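# Remove the cord tied around a flower bunch

## Task

Get the cord off the bunch of flowers without deforming the stems or squashing any of the blooms.

## Robot and tools

Robot: two arms, left_arm and right_arm. Each has six joints and a two-finger parallel gripper with a wrist camera. Scene frame: origin at table-top height, midway between the nominal arm bases. +z is up, +x points out over the table, and left_arm sits on the +y side. These are robot sides, not image sides. Measured bases: left_arm at (-0.039, +0.256, +0.044) m, right_arm at (-0.033, -0.286, +0.017) m, each turned very slightly about z. A camera stand is fixed behind the arms. Loose objects may now and then get a short push from outside.

Gripper axes: the fingers point along the gripper's +z, and they open and close along its y. end_effector_position is the point between the pads, about 1 cm short of the tips. Results give each gripper's end_effector_position (m) and end_effector_quat_wxyz in the scene frame. These can be a few cm off, more at long reach. Friction and gravity can also leave a gripper resting a few cm from where it was sent, so that gap alone does not mean it touched something.

Command rows: every motion row is one flat list of 14 numbers covering both arms, even if only one arm moves. The first 7 are for left_arm: dx, dy, dz, rx, ry, rz, opening. The next 7 are the same for right_arm. The first six of each arm are an offset, not a pose. They are measured from that arm's current Hand target, along the Hand target's own axes. They are scaled so that 1.0 = 0.6 m of travel or 180 degrees of turn, and the range is -1 to 1. rx, ry, rz together form one rotation vector. Opening is absolute: +1 is fully open (0.094 m) and -1 is closed. Six zeros for an arm means re-request its current Hand target, not stay limp. The opening number is always obeyed, so to leave a gripper alone, resend its present opening. Each step, the controller clips the requested orientation to within 40 degrees of the measured one. Hand target in a result is the last commanded pose after that clipping, and it is the base for the next offsets. If a gripper settles short, send the remaining distance as a further offset. To release a push against something, command the target back beyond the gripper.

execute_actions(actions, cameras): actions is a list of actions. Each action is a table of up to 15 rows of 14 numbers, one row per 1/30 s step. A short table repeats its last row. Every row in an action is counted from the Hand target at the start of that action, so sending the same offset again moves the arm further. Images come back only when actions is empty or when cameras names them: ["all"], specific names, or [] for none.

move(target, speed, blend, opening_speed, grip_force, blocking, cameras): straight-line paths for both grippers.
- target: one 14-number row as above, or a list of up to 15 such rows. Every row is an offset from the same starting Hand targets, not chained from the previous row.
- speed: top speed in m/s, 0.002 to 2.9, default 0.25. Rotation is capped at twice that in rad/s. Give one value, or one per target.
- blend: corner rounding in metres. 0 stops at each waypoint.
- opening_speed: how fast the opening changes, in units per second on the -1..1 scale, at least 0.2. Use a slow value when closing on anything fragile.
- grip_force: pad force limit in newtons, 10 to 50, one value or one per arm. It persists once set. Lower forces close slowly.
- blocking=false: returns after about 0.5 s while the motion carries on.
Paths ignore obstacles and the other arm, lag behind, and overshoot more when fast. Faster motion and targets set deeper past a contact both mean harder impacts. All paths stop after 10 s. Steer around an arm's own base rather than close past it, or its shoulder may flip. The result adds a move: line giving the ending (done, off_target, moving, held, fault) and any limits. An arm not named in the ending reached within 10 mm and 2 degrees. limits=paced means the command was clipped, and held means a safety check withheld steps.

wait(seconds 0 to 10): holds the last commands while a running move continues. stop(): brakes the running move. zoom_image(camera, region [x0,y0,x1,y1] px, up to 504x504): enlarges part of the newest image from cam_high, cam_low, cam_left_wrist or cam_right_wrist. All four cameras are 504x504. read_manual(section="licences"): licence text only. finished_scene(scene): ends the current scene (give its number) and cannot be reversed. The goal must still hold with the robot let go.

Readings: grip_measured uses the same -1..1 scale as the opening command. With nothing held it reads up to about 2.5 mm wide. On a hard part it reads a few mm narrower than the part. Below the reading at first touch, squeeze rises about 1 N per 0.001. Near 20 N it jumps to the force limit, which is about 50 to 64 N per pad at full force. So for the delicate stems and blooms, set a low grip_force and close slowly, only slightly below the contact reading. To release, command an opening well above grip_measured. Joint velocities may print "within noise". Joint torques include the arm's own weight, have unit-specific offsets, and joints 1 to 3 wrap at ±28 N m. Tool commands shows the current gripper commands. A MOTOR HOT line appears at 75 °C. At 90 °C that arm folds up and idles, and at 100 °C it collapses. Holding loads, stretching out or pushing against things heats motors.

Avoid:
- letting anything fall off the table or leaving it there;
- dropping or releasing moving objects;
- fast hits or hard presses on fixtures;
- grippers, wrist cameras or fingers touching between the two arms, including one gripper closing on the other's fingers;
- strain on the wrist-camera cables, whose contact counts as the hand touching;
- unneeded arm stops.

Each tool is called after "Request:" as name(argument=value, ...), one argument or row to a line, values as JSON.

## Session

Request:
execute_actions(
  actions=[],
)

Scene clock: 0.00 s.
left_arm: end_effector_position=(+0.3583, +0.2625, +0.1506) grip_measured=+1.000 end_effector_quat_wxyz=(+0.592, -0.027, +0.805, +0.025) | right_arm: end_effector_position=(+0.3715, -0.2946, +0.1375) grip_measured=+1.000 end_effector_quat_wxyz=(+0.610, +0.042, +0.791, -0.004)
Joint positions: left_arm=[-0.013 1.521 0.357 0.861 -0.106 -0.025 0.094] | right_arm=[0.014 1.515 0.375 0.882 0.059 0.062 0.094]
Joint velocities: within noise
Joint torques (N m): no reading
Motor temperatures (°C): left_arm=[24 27 40 27 25 25 30] | right_arm=[29 28 35 36 26 24 24]
Heat: left arm: 40 °C; right arm: 36 °C.
Hand target: left_arm +0.3626, +0.2632, +0.1631; +0.606, -0.027, +0.795, +0.028 | right_arm +0.3734, -0.2954, +0.1436; +0.616, +0.041, +0.787, -0.008
Tool commands: left_gripper/opening=+1.0 right_gripper/opening=+1.0

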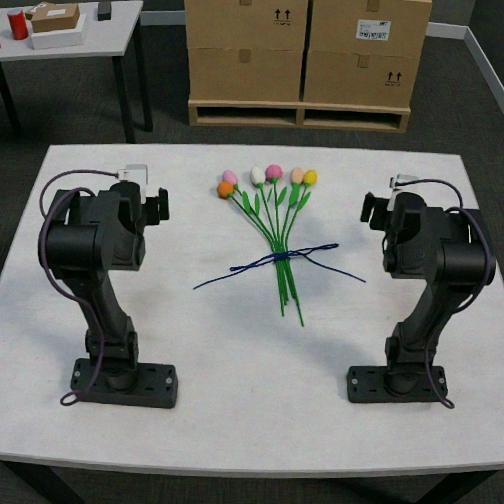

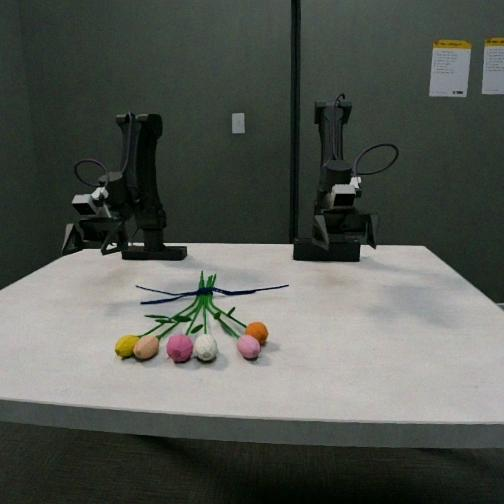

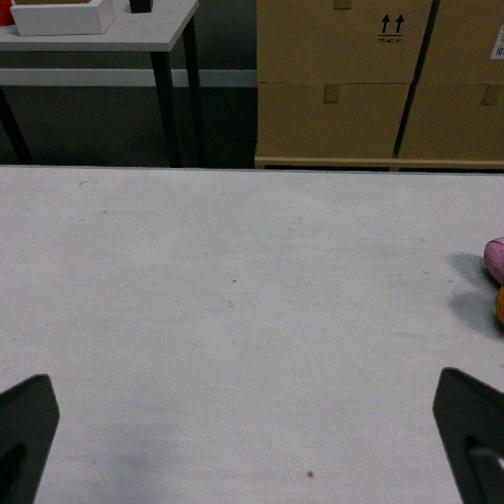

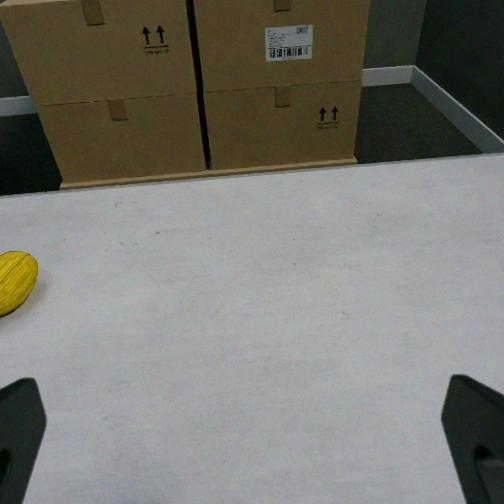

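Request:
zoom_image(
  camera="cam_high",
  region=[180, 220, 380, 330],
)

Request:
zoom_image(
  camera="cam_high",
  region=[250, 230, 310, 280],
)

Request:
zoom_image(
  camera="cam_low",
  region=[110, 260, 310, 370],
)

Scaled by 2.520 from the camera's 504x504 image, which has a finer 720x720 frame.

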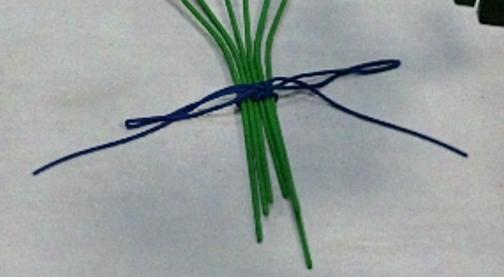

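Scaled by 8.400 from the camera's 504x504 image, which has a finer 720x720 frame.

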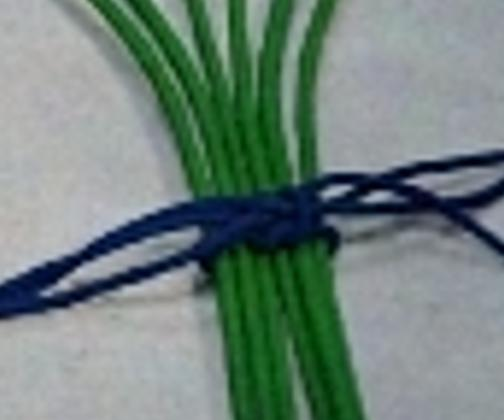

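Scaled by 2.520 from the camera's 504x504 image, which has a finer 720x720 frame.

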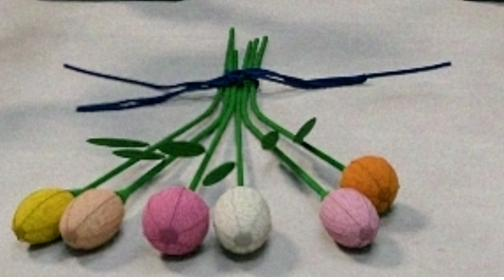

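Request:
move(
  target=[0.13,-0.205,-0.263,0.266,0.351,0.343,1,0.092,0.092,-0.275,-0.249,0.372,-0.336,1],
  cameras=["all"],
)

Scene clock: 7.57 s.
left_arm: end_effector_position=(+0.1905, +0.1334, +0.1177) grip_measured=+1.000 end_effector_quat_wxyz=(-0.015, +0.556, +0.831, -0.004) | right_arm: end_effector_position=(+0.1999, -0.2293, +0.1240) grip_measured=+1.000 end_effector_quat_wxyz=(-0.007, -0.533, +0.846, +0.003)
Joint positions: left_arm=[-0.47 1.583 1.107 -1.126 0.004 0.687 0.094] | right_arm=[0.246 1.464 1.131 -1.252 -0.001 -0.891 0.094]
Joint torques (N m): left_arm=[-0.42 -6 9.14 0.26 -0.11 0.13] | right_arm=[0.35 -4.4 8.99 0.33 0.04 -0.15]
Heat: left arm: 41 °C; right arm: 36 °C.
Hand target: left_arm +0.1998, +0.1276, +0.1282; +0.000, +0.566, +0.824, +0.000 | right_arm +0.2045, -0.2271, +0.1321; +0.000, -0.545, +0.839, +0.001
Off the commanded pose: left_arm 0.015 m, 2 deg | right_arm 0.010 m, 2 deg.
move: off_target (left_arm)

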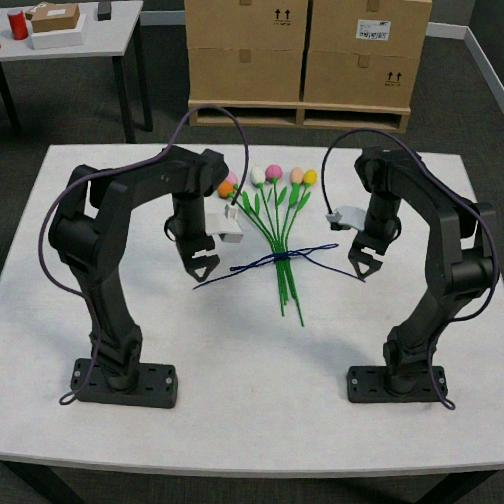

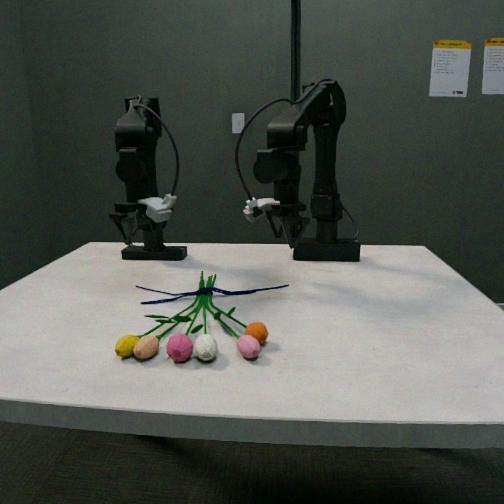

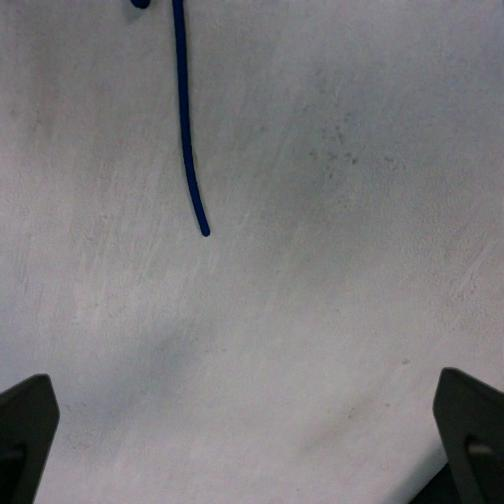

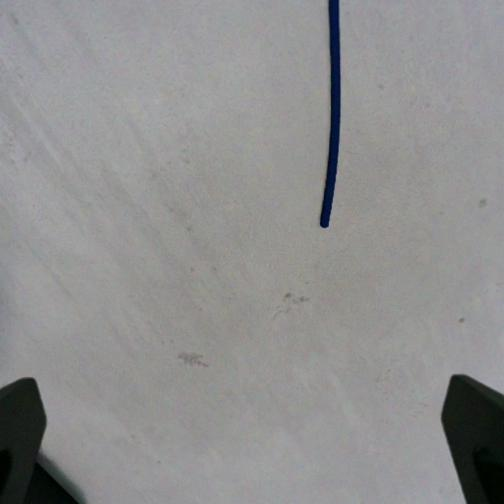

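Request:
move(
  target=[-0.05,0.05,0.147,0,0,0,0.2,-0.05,-0.063,0.157,0,0,0,0.2],
  cameras=["all"],
)

Scene clock: 10.03 s.
left_arm: end_effector_position=(+0.2336, +0.1097, +0.0412) grip_measured=+0.202 end_effector_quat_wxyz=(-0.011, +0.561, +0.828, -0.003) | right_arm: end_effector_position=(+0.2481, -0.2181, +0.0399) grip_measured=+0.202 end_effector_quat_wxyz=(-0.008, -0.533, +0.846, +0.002)
Joint positions: left_arm=[-0.471 1.862 1.107 -0.837 0.004 0.698 0.056] | right_arm=[0.246 1.739 1.068 -0.917 0.001 -0.891 0.056]
Joint torques (N m): left_arm=[0.47 -8.44 4.25 0.67 -0.07 0.15] | right_arm=[0.59 -6.98 4.82 0.71 0.04 -0.12]
Heat: left arm: 41 °C; right arm: 36 °C.
Hand target: left_arm +0.2385, +0.1104, +0.0400; +0.000, +0.566, +0.824, +0.000 | right_arm +0.2512, -0.2149, +0.0379; +0.000, -0.545, +0.839, +0.001
Off the commanded pose: left_arm 0.005 m, 1 deg | right_arm 0.005 m, 2 deg.
move: done

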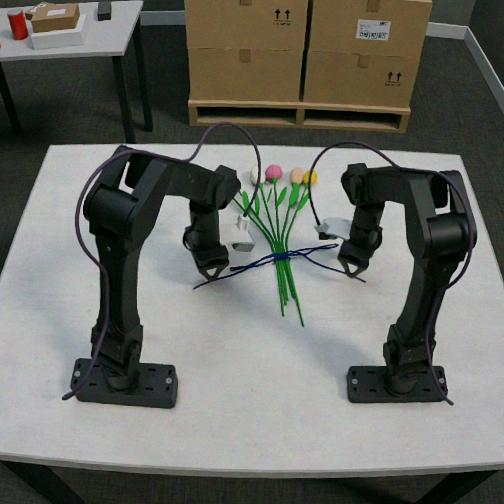

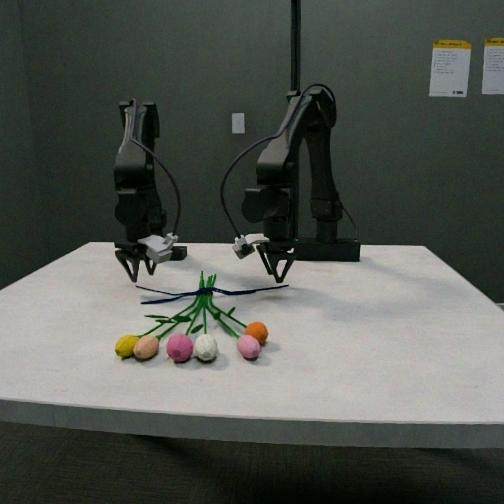

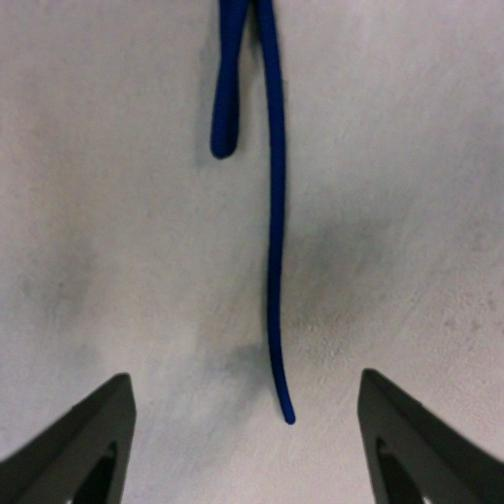

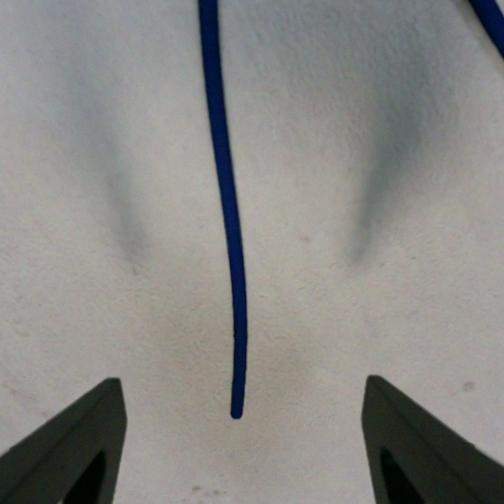

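Request:
move(
  target=[0,0.007,0.048,0,0,0,0.0,0,0,0.048,0,0,0,0.0],
  speed=0.06,
  cameras=["cam_left_wrist","cam_right_wrist","cam_low"],
)

Scene clock: 11.97 s.
left_arm: end_effector_position=(+0.2370, +0.1084, +0.0144) grip_measured=+0.001 end_effector_quat_wxyz=(-0.008, +0.565, +0.825, -0.003) | right_arm: end_effector_position=(+0.2500, -0.2172, +0.0135) grip_measured=+0.002 end_effector_quat_wxyz=(-0.004, -0.534, +0.846, +0.001)
Joint positions: left_arm=[-0.47 1.925 1.068 -0.73 0.004 0.709 0.047] | right_arm=[0.247 1.786 1.008 -0.801 0.001 -0.891 0.047]
Joint torques (N m): left_arm=[0.88 -8.17 3.99 0.69 -0.12 0.14] | right_arm=[0.62 -6.68 4.27 0.73 0.03 -0.12]
Heat: left arm: 41 °C; right arm: 36 °C.
Hand target: left_arm +0.2425, +0.1119, +0.0112; +0.000, +0.566, +0.824, +0.000 | right_arm +0.2512, -0.2148, +0.0091; +0.000, -0.545, +0.839, +0.001
Off the commanded pose: left_arm 0.007 m, 1 deg | right_arm 0.005 m, 2 deg.
move: done
Images, in order (width x height): cam_low 504x504, cam_left_wrist 504x504, cam_right_wrist 504x504.

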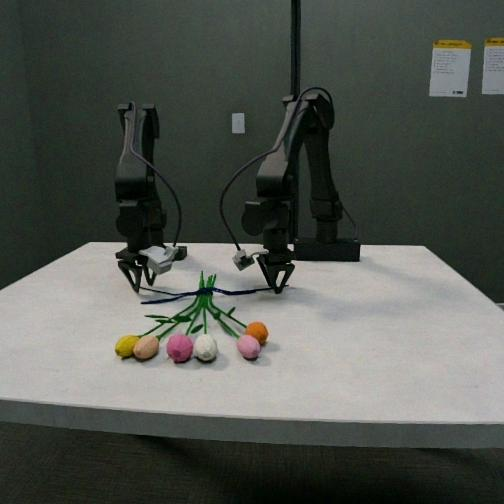

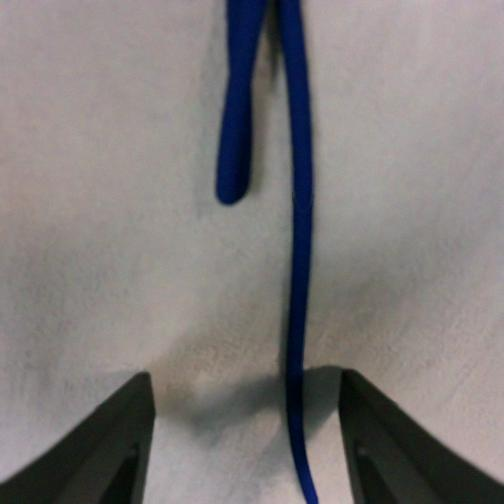

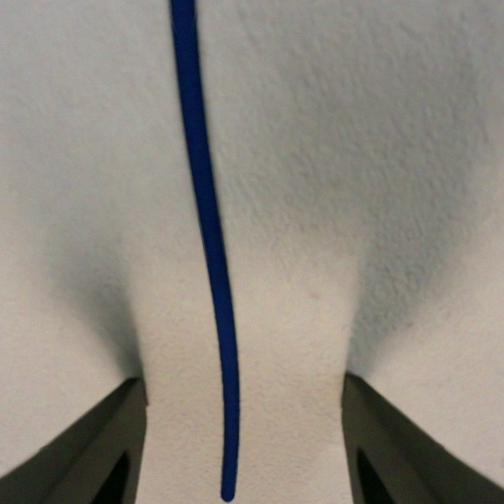

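Request:
move(
  target=[
    [0,-0.018,0.006,0,0,0,0.0,0,0.005,0.006,0,0,0,0.0],
    [0,-0.018,0.006,0,0,0,-1,0,0.005,0.006,0,0,0,-1],
  ],
  speed=0.06,
  opening_speed=0.7,
  cameras=["cam_left_wrist","cam_right_wrist","cam_high"],
)

Scene clock: 15.40 s.
left_arm: end_effector_position=(+0.2392, +0.1103, +0.0119) grip_measured=-0.928 end_effector_quat_wxyz=(+0.000, +0.562, +0.827, +0.004) | right_arm: end_effector_position=(+0.2511, -0.2185, +0.0115) grip_measured=-0.923 end_effector_quat_wxyz=(-0.001, -0.533, +0.846, -0.003)
Joint positions: left_arm=[-0.468 1.92 1.05 -0.699 -0.008 0.704 0.003] | right_arm=[0.246 1.786 0.999 -0.784 0.007 -0.891 0.004]
Joint torques (N m): left_arm=[-0.66 -8.84 2.54 0.64 0.01 -0.09] | right_arm=[0.59 -6.75 3.52 0.73 -0.04 -0.07]
Heat: left arm: 41 °C; right arm: 36 °C.
Hand target: left_arm +0.2324, +0.1080, +0.0076; +0.000, +0.566, +0.824, +0.000 | right_arm +0.2484, -0.2136, +0.0055; +0.000, -0.545, +0.839, +0.001
Off the commanded pose: left_arm 0.008 m, 1 deg | right_arm 0.008 m, 2 deg.
move: done
Images, in order (width x height): cam_high 504x504, cam_left_wrist 504x504, cam_right_wrist 504x504.

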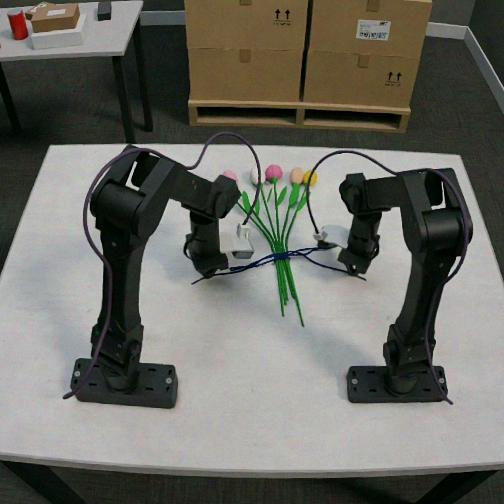

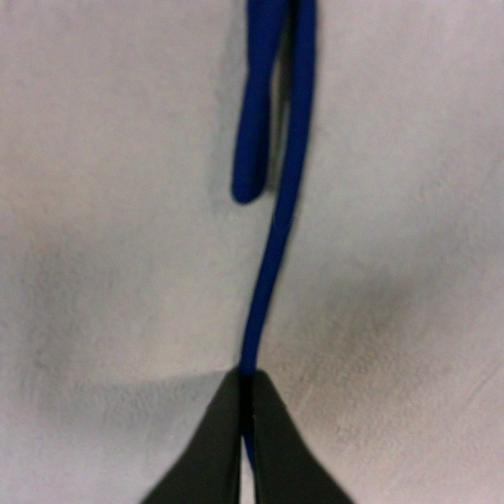

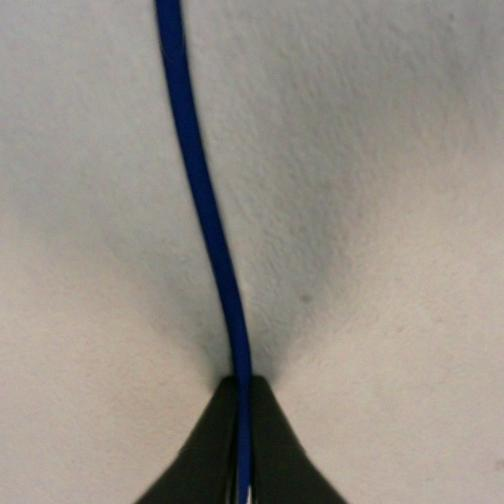

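Request:
move(
  target=[0.155,0.06,-0.025,0,0,0,-1,0.152,-0.068,-0.025,0,0,0,-1],
  speed=0.06,
  cameras=["all"],
)

Request:
zoom_image(
  camera="cam_high",
  region=[180, 220, 380, 330],
)

Scene clock: 19.17 s.
left_arm: end_effector_position=(+0.2346, +0.2061, +0.0148) grip_measured=-0.929 end_effector_quat_wxyz=(-0.007, +0.561, +0.828, -0.001) | right_arm: end_effector_position=(+0.2491, -0.3124, +0.0119) grip_measured=-0.923 end_effector_quat_wxyz=(-0.006, -0.537, +0.844, +0.003)
Joint positions: left_arm=[-0.165 1.81 0.912 -0.687 -0.003 1.005 0.003] | right_arm=[-0.084 1.768 0.978 -0.795 0.002 -1.23 0.004]
Joint torques (N m): left_arm=[0.35 -10.29 3.74 0.29 0 0.11] | right_arm=[-0.2 -9.68 5.23 0.33 0.01 -0.17]
Heat: left arm: 41 °C; right arm: 36 °C.
Hand target: left_arm +0.2326, +0.2077, +0.0225; +0.000, +0.566, +0.824, +0.000 | right_arm +0.2487, -0.3135, +0.0203; +0.000, -0.545, +0.839, +0.001
Off the commanded pose: left_arm 0.008 m, 1 deg | right_arm 0.008 m, 1 deg.
move: done

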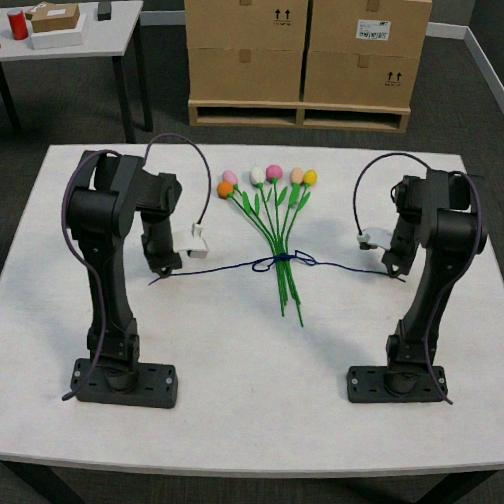

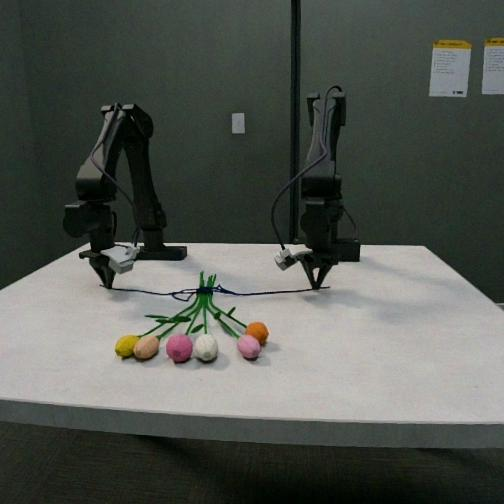

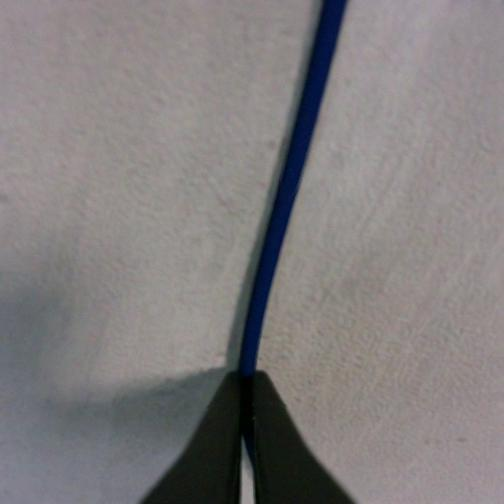

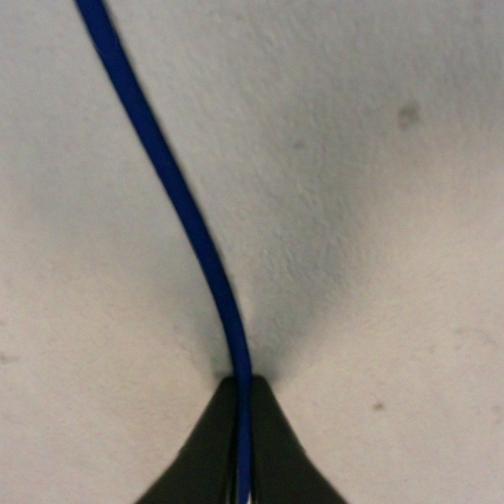

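Scaled by 2.520 from the camera's 504x504 image, which has a finer 720x720 frame.

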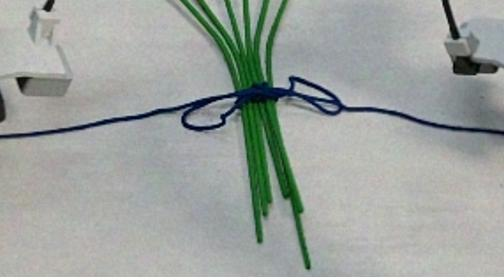

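Request:
move(
  target=[0.108,0.042,0,0,0,0,-1,0.106,-0.047,0,0,0,0,-1],
  speed=0.05,
  cameras=["cam_high","cam_low"],
)

Request:
zoom_image(
  camera="cam_high",
  region=[230, 220, 330, 290],
)

Scene clock: 22.27 s.
left_arm: end_effector_position=(+0.2336, +0.2762, +0.0151) grip_measured=-0.929 end_effector_quat_wxyz=(-0.008, +0.561, +0.828, -0.003) | right_arm: end_effector_position=(+0.2436, -0.3813, +0.0162) grip_measured=-0.923 end_effector_quat_wxyz=(-0.002, -0.536, +0.844, -0.001)
Joint positions: left_arm=[0.088 1.796 0.895 -0.687 -0.005 1.258 0.003] | right_arm=[-0.322 1.78 1.013 -0.805 0.004 -1.464 0.004]
Joint torques (N m): left_arm=[0.43 -10.09 3.84 0.3 -0.02 0.15] | right_arm=[-0.2 -6.43 7.86 0.33 -0.01 -0.17]
Heat: left arm: 41 °C; right arm: 36 °C.
Hand target: left_arm +0.2329, +0.2772, +0.0225; +0.000, +0.566, +0.824, +0.000 | right_arm +0.2486, -0.3831, +0.0202; +0.000, -0.545, +0.839, +0.001
Off the commanded pose: left_arm 0.008 m, 1 deg | right_arm 0.007 m, 1 deg.
move: done
Images, in order (width x height): cam_high 504x504, cam_low 504x504.

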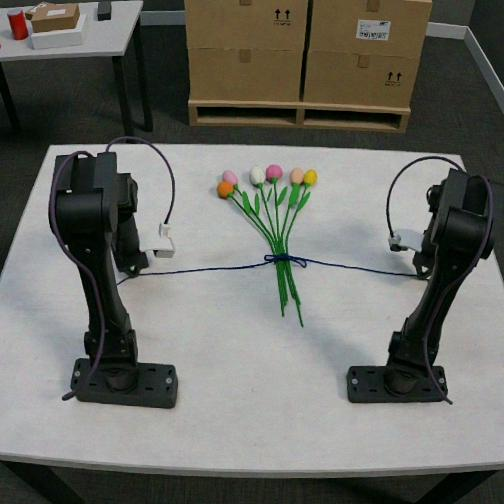

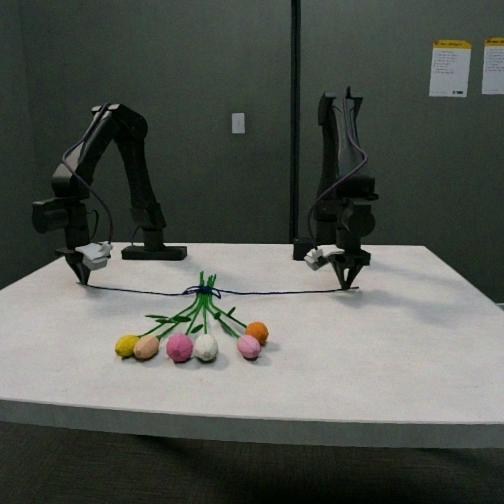

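Scaled by 5.040 from the camera's 504x504 image, which has a finer 720x720 frame.

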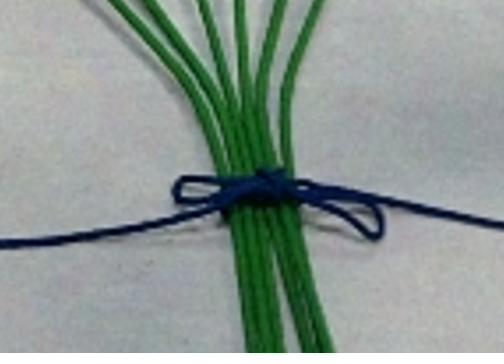

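Request:
move(
  target=[0.07,0.027,0,0,0,0,-1,0.076,-0.034,0,0,0,0,-1],
  speed=0.04,
  cameras=["cam_high"],
)

Request:
zoom_image(
  camera="cam_high",
  region=[230, 220, 330, 290],
)

Scene clock: 26.33 s.
left_arm: end_effector_position=(+0.2263, +0.3187, +0.0151) grip_measured=-0.929 end_effector_quat_wxyz=(-0.009, +0.562, +0.827, -0.006) | right_arm: end_effector_position=(+0.2456, -0.4296, +0.0171) grip_measured=-0.923 end_effector_quat_wxyz=(-0.001, -0.537, +0.844, -0.002)
Joint positions: left_arm=[0.246 1.796 0.895 -0.69 -0.005 1.419 0.003] | right_arm=[-0.466 1.846 1.102 -0.824 0.004 -1.612 0.004]
Joint torques (N m): left_arm=[0.5 -8.18 6.39 0.26 0.02 0.15] | right_arm=[-0.29 -7.06 7.88 0.34 0 -0.18]
Heat: left arm: 41 °C; right arm: 36 °C.
Hand target: left_arm +0.2330, +0.3223, +0.0225; +0.000, +0.566, +0.824, +0.000 | right_arm +0.2487, -0.4331, +0.0201; +0.000, -0.545, +0.839, +0.001
Off the commanded pose: left_arm 0.011 m, 1 deg | right_arm 0.006 m, 1 deg.
move: off_target (left_arm)
Images, in order (width x height): cam_high 504x504.

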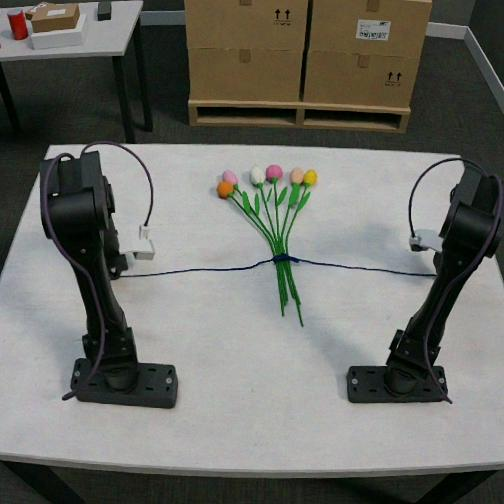

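Scaled by 5.040 from the camera's 504x504 image, which has a finer 720x720 frame.

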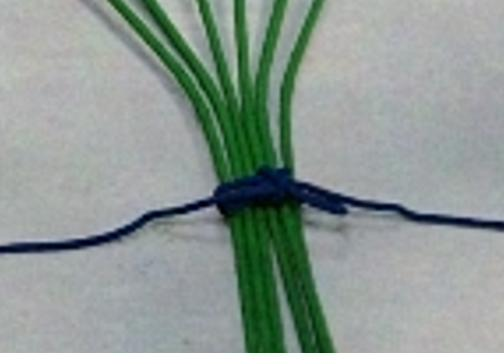

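Request:
move(
  target=[0.008,0.003,0,0,0,0,-1,0.033,-0.015,0,0,0,0,-1],
  speed=0.03,
  cameras=["cam_high"],
)

Request:
zoom_image(
  camera="cam_high",
  region=[250, 230, 310, 280],
)

Scene clock: 29.13 s.
left_arm: end_effector_position=(+0.2254, +0.3224, +0.0151) grip_measured=-0.929 end_effector_quat_wxyz=(-0.009, +0.564, +0.826, -0.006) | right_arm: end_effector_position=(+0.2454, -0.4513, +0.0170) grip_measured=-0.923 end_effector_quat_wxyz=(-0.001, -0.536, +0.844, -0.001)
Joint positions: left_arm=[0.26 1.796 0.895 -0.69 -0.005 1.436 0.003] | right_arm=[-0.526 1.883 1.151 -0.838 0.004 -1.67 0.004]
Joint torques (N m): left_arm=[0.73 -7.8 6.63 0.24 -0.03 0.17] | right_arm=[-0.4 -7.41 7.94 0.33 -0.01 -0.17]
Heat: left arm: 41 °C; right arm: 36 °C.
Hand target: left_arm +0.2329, +0.3274, +0.0225; +0.000, +0.566, +0.824, +0.000 | right_arm +0.2489, -0.4548, +0.0200; +0.000, -0.545, +0.839, +0.001
Off the commanded pose: left_arm 0.012 m, 1 deg | right_arm 0.006 m, 1 deg.
move: off_target (left_arm)
Images, in order (width x height): cam_high 504x504.

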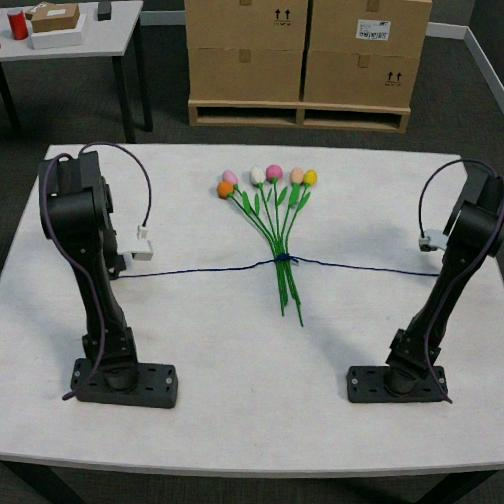

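Scaled by 8.400 from the camera's 504x504 image, which has a finer 720x720 frame.

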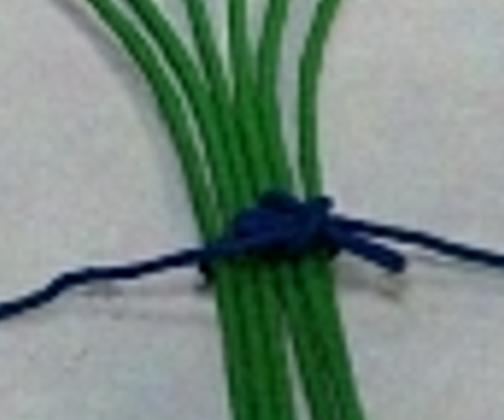

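Request:
move(
  target=[0,0,0,0,0,0,-1,0.046,-0.02,0,0,0,0,-1],
  speed=0.03,
  cameras=["cam_high","cam_low"],
)

Request:
zoom_image(
  camera="cam_high",
  region=[250, 230, 310, 280],
)

Request:
zoom_image(
  camera="cam_low",
  region=[170, 265, 240, 315],
)

Scene clock: 31.73 s.
left_arm: end_effector_position=(+0.2254, +0.3224, +0.0151) grip_measured=-0.929 end_effector_quat_wxyz=(-0.009, +0.564, +0.826, -0.006) | right_arm: end_effector_position=(+0.2455, -0.4830, +0.0178) grip_measured=-0.923 end_effector_quat_wxyz=(-0.001, -0.534, +0.845, -0.004)
Joint positions: left_arm=[0.26 1.796 0.895 -0.69 -0.005 1.436 0.003] | right_arm=[-0.606 1.936 1.229 -0.858 0.004 -1.745 0.004]
Joint torques (N m): left_arm=[0.69 -7.75 6.67 0.27 0.01 0.14] | right_arm=[-0.44 -7.92 8.02 0.32 0 -0.18]
Heat: left arm: 41 °C; right arm: 36 °C.
Hand target: left_arm +0.2329, +0.3274, +0.0225; +0.000, +0.566, +0.824, +0.000 | right_arm +0.2486, -0.4849, +0.0200; +0.000, -0.545, +0.839, +0.001
Off the commanded pose: left_arm 0.012 m, 1 deg | right_arm 0.004 m, 2 deg.
move: off_target (left_arm)
Images, in order (width x height): cam_high 504x504, cam_low 504x504.

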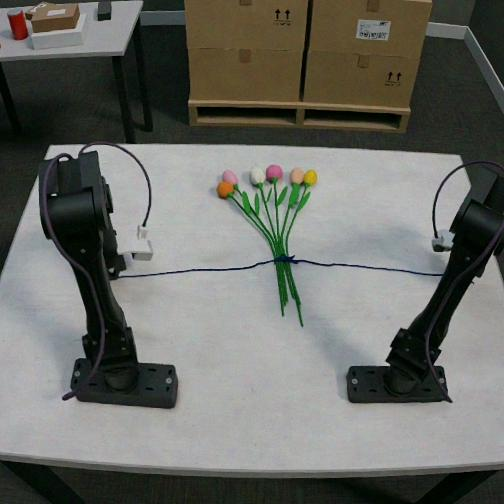

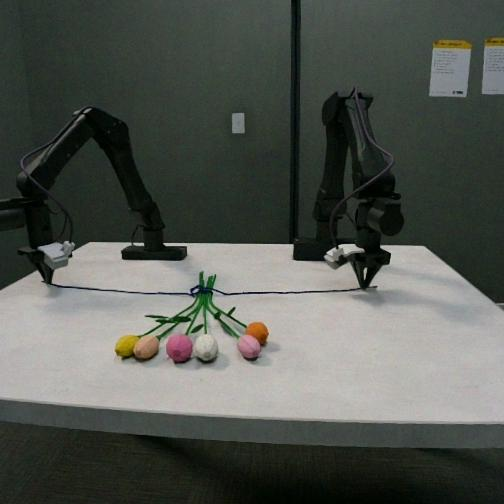

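Scaled by 8.400 from the camera's 504x504 image, which has a finer 720x720 frame.

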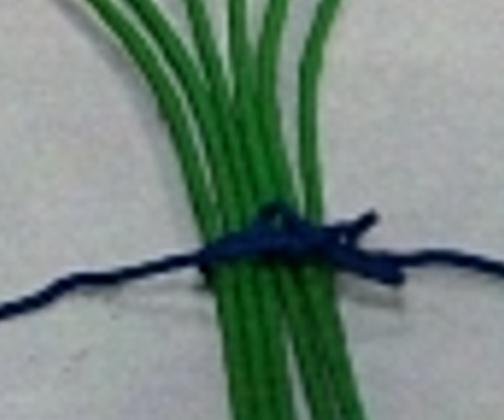

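Scaled by 7.200 from the camera's 504x504 image, which has a finer 720x720 frame.

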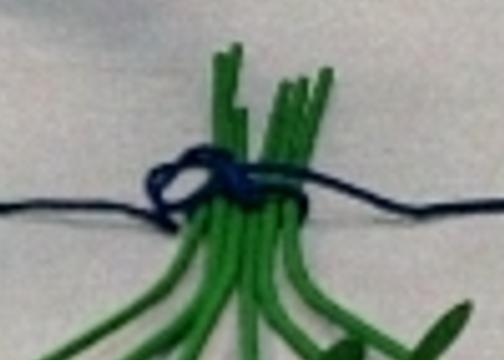

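Request:
move(
  target=[0.023,0.009,0,0,0,0,-1,0.046,-0.02,0,0,0,0,-1],
  speed=0.03,
  cameras=["cam_high","cam_low"],
)

Request:
zoom_image(
  camera="cam_high",
  region=[250, 230, 310, 280],
)

Request:
zoom_image(
  camera="cam_low",
  region=[170, 265, 240, 315],
)

Scene clock: 35.40 s.
left_arm: end_effector_position=(+0.2210, +0.3355, +0.0151) grip_measured=-0.929 end_effector_quat_wxyz=(-0.009, +0.564, +0.826, -0.008) | right_arm: end_effector_position=(+0.2466, -0.5107, +0.0178) grip_measured=-0.923 end_effector_quat_wxyz=(-0.001, -0.537, +0.844, -0.003)
Joint positions: left_arm=[0.311 1.796 0.895 -0.693 -0.005 1.486 0.003] | right_arm=[-0.667 1.998 1.318 -0.887 0.004 -1.812 0.004]
Joint torques (N m): left_arm=[0.57 -6.84 8.12 0.26 0.01 0.16] | right_arm=[-0.36 -8.47 8.13 0.32 -0.02 -0.18]
Heat: left arm: 41 °C; right arm: 36 °C.
Hand target: left_arm +0.2330, +0.3422, +0.0225; +0.000, +0.566, +0.824, +0.000 | right_arm +0.2484, -0.5150, +0.0199; +0.000, -0.545, +0.839, +0.001
Off the commanded pose: left_arm 0.016 m, 1 deg | right_arm 0.005 m, 1 deg.
move: off_target (left_arm)
Images, in order (width x height): cam_high 504x504, cam_low 504x504.

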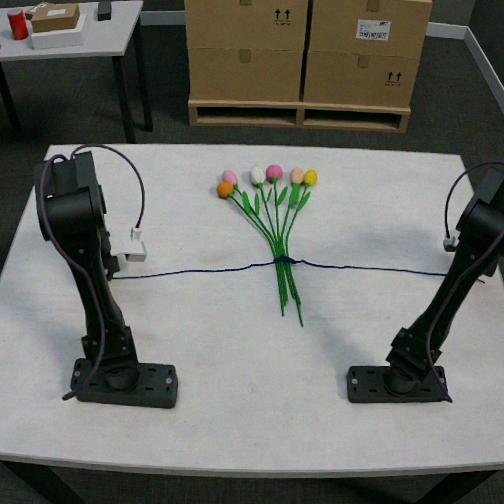

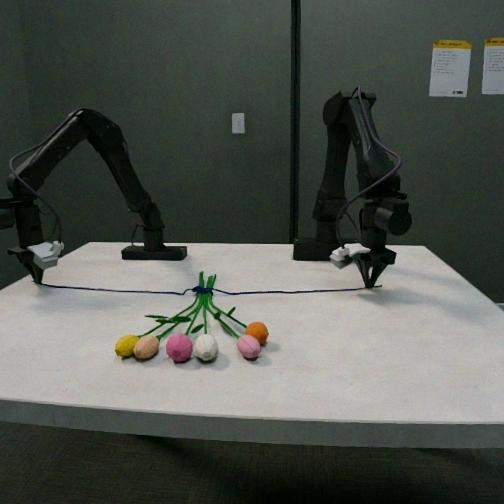

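Scaled by 8.400 from the camera's 504x504 image, which has a finer 720x720 frame.

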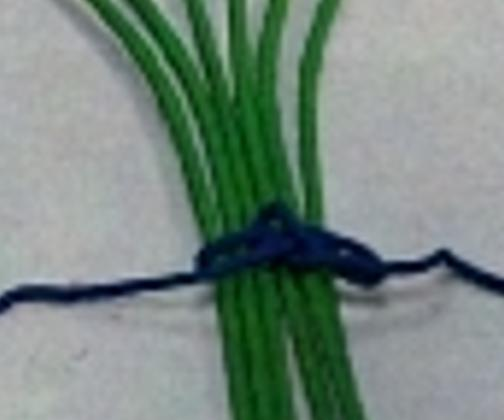

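Scaled by 7.200 from the camera's 504x504 image, which has a finer 720x720 frame.

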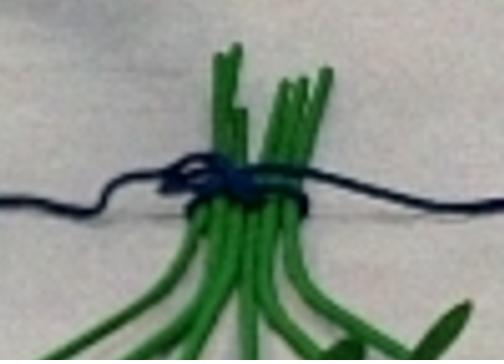

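Request:
move(
  target=[
    [-0.03,-0.01,0,0,0,0,-1,-0.02,0.01,0,0,0,0,-1],
    [-0.03,-0.01,0,0,0,0,-1,-0.02,0.01,0,0,0,0,0],
  ],
  speed=0.1,
  opening_speed=1.5,
)

Request:
move(
  target=[
    [0,0,0,0,0,0,-1,0,0,-0.2,0,0,0,0],
    [0,0,0,0,0,0,-1,-0.77,0.26,-0.3,0,0,0,0],
  ],
  blend=[0.05, 0],
  cameras=["all"],
)

Request:
zoom_image(
  camera="cam_right_wrist",
  region=[100, 100, 400, 400],
)

Scene clock: 39.80 s.
left_arm: end_effector_position=(+0.2242, +0.3242, +0.0151) grip_measured=-0.929 end_effector_quat_wxyz=(-0.010, +0.564, +0.826, -0.007) | right_arm: end_effector_position=(+0.2514, -0.5047, +0.0178) grip_measured=-0.002 end_effector_quat_wxyz=(-0.001, -0.546, +0.838, -0.003)
Joint positions: left_arm=[0.268 1.796 0.895 -0.693 -0.005 1.445 0.003] | right_arm=[-0.646 1.998 1.318 -0.887 0.004 -1.812 0.047]
Joint torques (N m): left_arm=[-0.36 -7.86 6.69 0.29 -0.01 -0.11] | right_arm=[0.42 -10.89 4.41 0.44 0 0.11]
Heat: left arm: 42 °C; right arm: 36 °C.
Hand target: left_arm +0.2339, +0.3233, +0.0225; +0.000, +0.566, +0.824, +0.000 | right_arm +0.2478, -0.5016, +0.0199; +0.000, -0.545, +0.839, +0.001
Off the commanded pose: left_arm 0.012 m, 1 deg | right_arm 0.005 m, 0 deg.
move: off_target (left_arm)

Scene clock: 44.03 s.
left_arm: end_effector_position=(+0.2242, +0.3242, +0.0151) grip_measured=-0.929 end_effector_quat_wxyz=(-0.010, +0.564, +0.826, -0.007) | right_arm: end_effector_position=(+0.2927, -0.0171, +0.1984) grip_measured=-0.002 end_effector_quat_wxyz=(+0.058, -0.549, +0.834, +0.003)
Joint positions: left_arm=[0.268 1.796 0.895 -0.693 -0.005 1.445 0.003] | right_arm=[0.703 2.111 2.217 -1.56 0.007 -0.475 0.047]
Joint torques (N m): left_arm=[-0.44 -7.98 6.72 0.25 -0.02 -0.11] | right_arm=[-0.27 -9.94 8.68 0.5 -0.04 0.19]
Heat: left arm: 42 °C; right arm: 36 °C.
Hand target: left_arm +0.2339, +0.3233, +0.0225; +0.000, +0.566, +0.824, +0.000 | right_arm +0.2931, -0.0164, +0.2009; +0.000, -0.545, +0.839, +0.001
Off the commanded pose: left_arm 0.012 m, 1 deg | right_arm 0.003 m, 7 deg.
joint sent to its limit (right arm) — joint 4 (wrist pitch), lower limit. The joint targets are off in position and orientation.
move: off_target (left_arm, right_arm)

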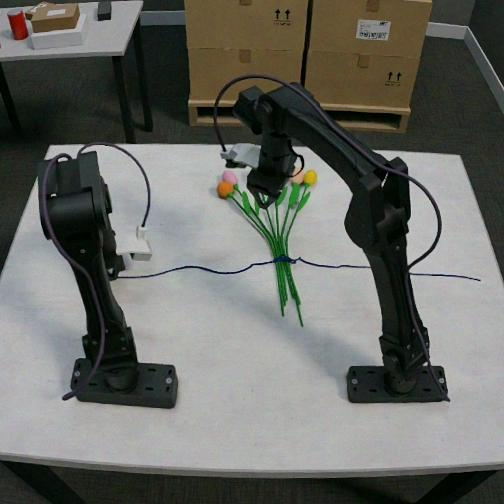

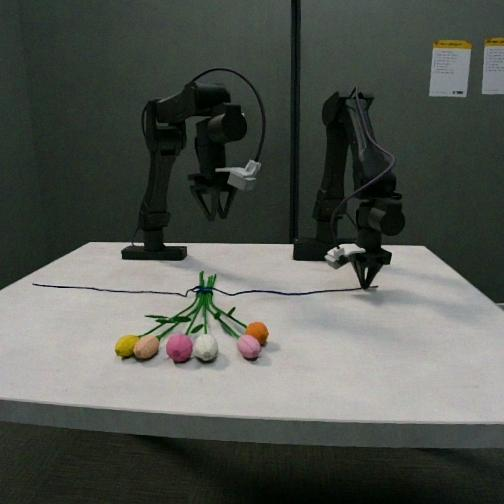

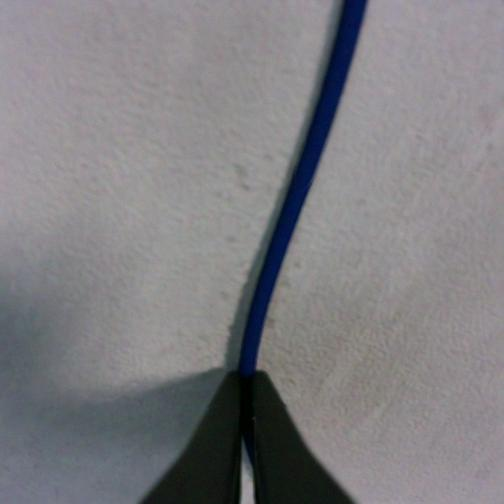

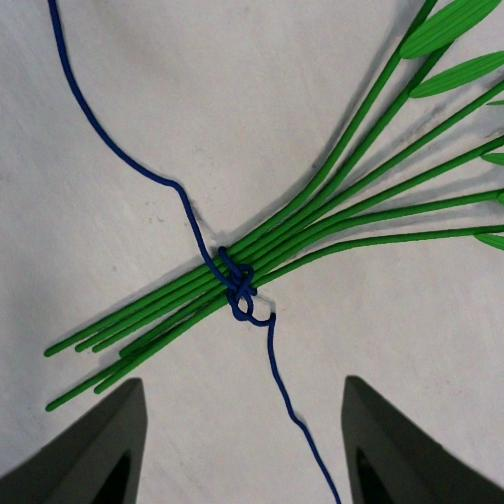

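Scaled by 1.680 from the camera's 504x504 image, which has a finer 720x720 frame.

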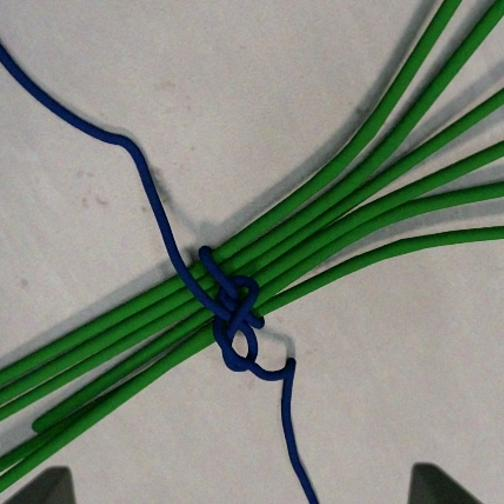

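Request:
zoom_image(
  camera="cam_right_wrist",
  region=[200, 230, 290, 340],
)

Scaled by 4.582 from the camera's 504x504 image, which has a finer 720x720 frame.

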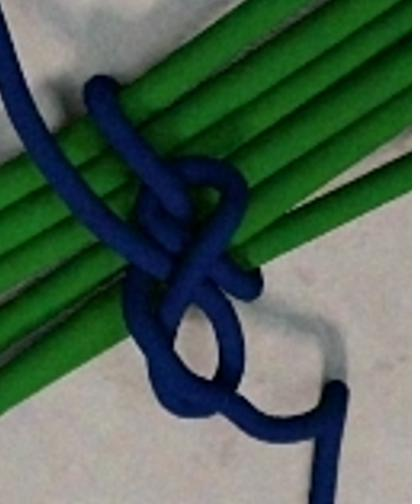

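Request:
move(
  target=[0,0,0,0,0,0,-1,0.06,0.0,0.18,0,0,0,0],
  speed=0.15,
  cameras=["cam_right_wrist"],
)

Request:
zoom_image(
  camera="cam_right_wrist",
  region=[150, 200, 330, 380],
)

Scene clock: 47.60 s.
left_arm: end_effector_position=(+0.2242, +0.3242, +0.0151) grip_measured=-0.929 end_effector_quat_wxyz=(-0.010, +0.564, +0.826, -0.007) | right_arm: end_effector_position=(+0.2752, -0.0524, +0.0826) grip_measured=-0.002 end_effector_quat_wxyz=(-0.024, -0.536, +0.844, -0.006)
Joint positions: left_arm=[0.268 1.796 0.895 -0.693 -0.005 1.445 0.003] | right_arm=[0.661 2.081 1.709 -1.249 0.007 -0.481 0.047]
Joint torques (N m): left_arm=[-0.31 -7.77 6.71 0.29 -0.03 -0.12] | right_arm=[-0.28 -14.11 4.77 0.65 -0.05 -0.15]
Heat: left arm: 42 °C; right arm: 36 °C.
Hand target: left_arm +0.2339, +0.3233, +0.0225; +0.000, +0.566, +0.824, +0.000 | right_arm +0.2784, -0.0491, +0.0928; +0.000, -0.545, +0.839, +0.001
Off the commanded pose: left_arm 0.012 m, 1 deg | right_arm 0.011 m, 3 deg.
move: off_target (left_arm, right_arm)
Images, in order (width x height): cam_right_wrist 504x504.

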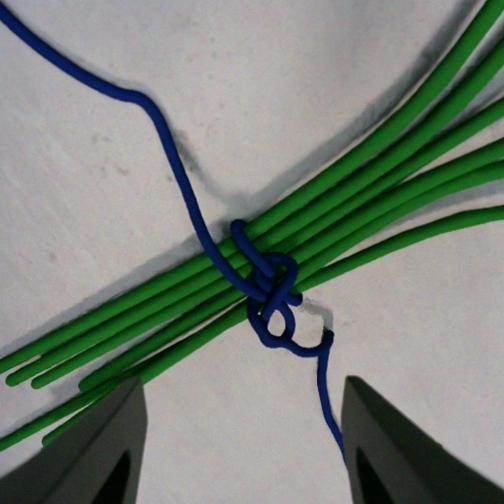

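Scaled by 2.800 from the camera's 504x504 image, which has a finer 720x720 frame.

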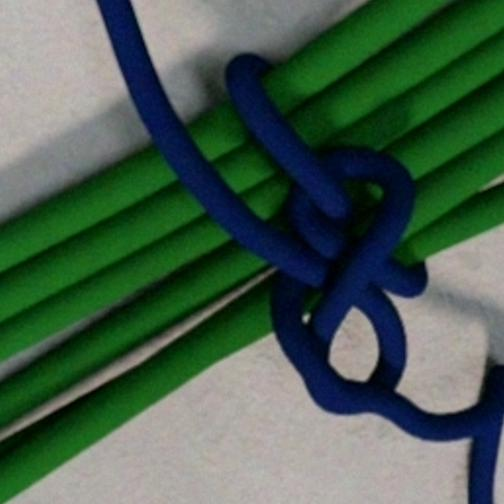

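Request:
move(
  target=[0,0,0,0,0,0,-1,-0.008,-0.07,-0.02,0,0,0.367,0.3],
  speed=0.15,
  cameras=["cam_right_wrist","cam_low","cam_high"],
)

Scene clock: 55.53 s.
left_arm: end_effector_position=(+0.2242, +0.3242, +0.0151) grip_measured=-0.929 end_effector_quat_wxyz=(-0.010, +0.564, +0.826, -0.007) | right_arm: end_effector_position=(+0.3149, -0.0634, +0.1028) grip_measured=+0.298 end_effector_quat_wxyz=(+0.000, -0.012, +1.000, +0.002)
Joint positions: left_arm=[0.268 1.796 0.895 -0.693 -0.005 1.445 0.003] | right_arm=[0.577 2.131 1.869 -1.307 -0.004 0.542 0.061]
Joint torques (N m): left_arm=[-0.36 -7.87 6.64 0.31 -0.02 -0.11] | right_arm=[-0.57 -10.1 8.95 0.35 -0.06 0.2]
Heat: left arm: 42 °C; right arm: 36 °C.
Hand target: left_arm +0.2339, +0.3233, +0.0225; +0.000, +0.566, +0.824, +0.000 | right_arm +0.3187, -0.0618, +0.1048; +0.000, +0.000, +1.000, +0.001
Off the commanded pose: left_arm 0.012 m, 1 deg | right_arm 0.005 m, 1 deg.
move: off_target (left_arm)
Images, in order (width x height): cam_high 504x504, cam_low 504x504, cam_right_wrist 504x504.

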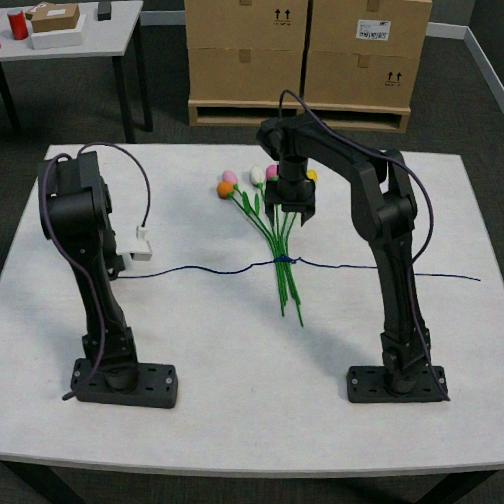

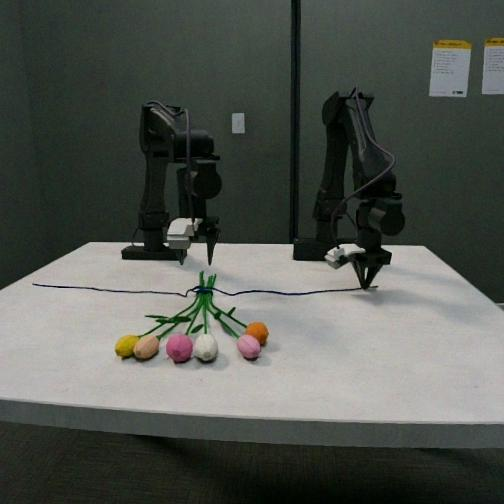

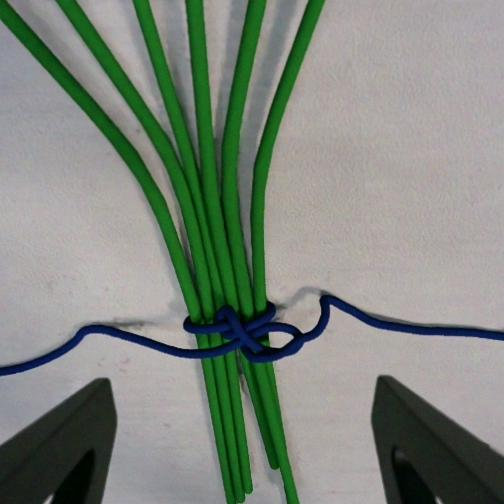

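Request:
zoom_image(
  camera="cam_right_wrist",
  region=[170, 275, 340, 385],
)

Scaled by 2.965 from the camera's 504x504 image, which has a finer 720x720 frame.

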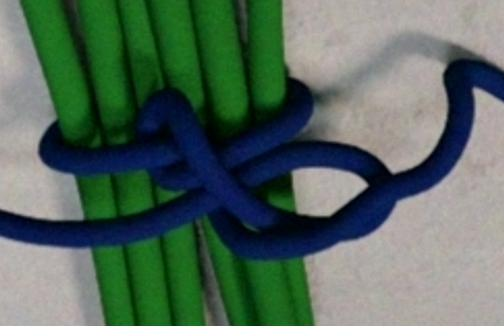

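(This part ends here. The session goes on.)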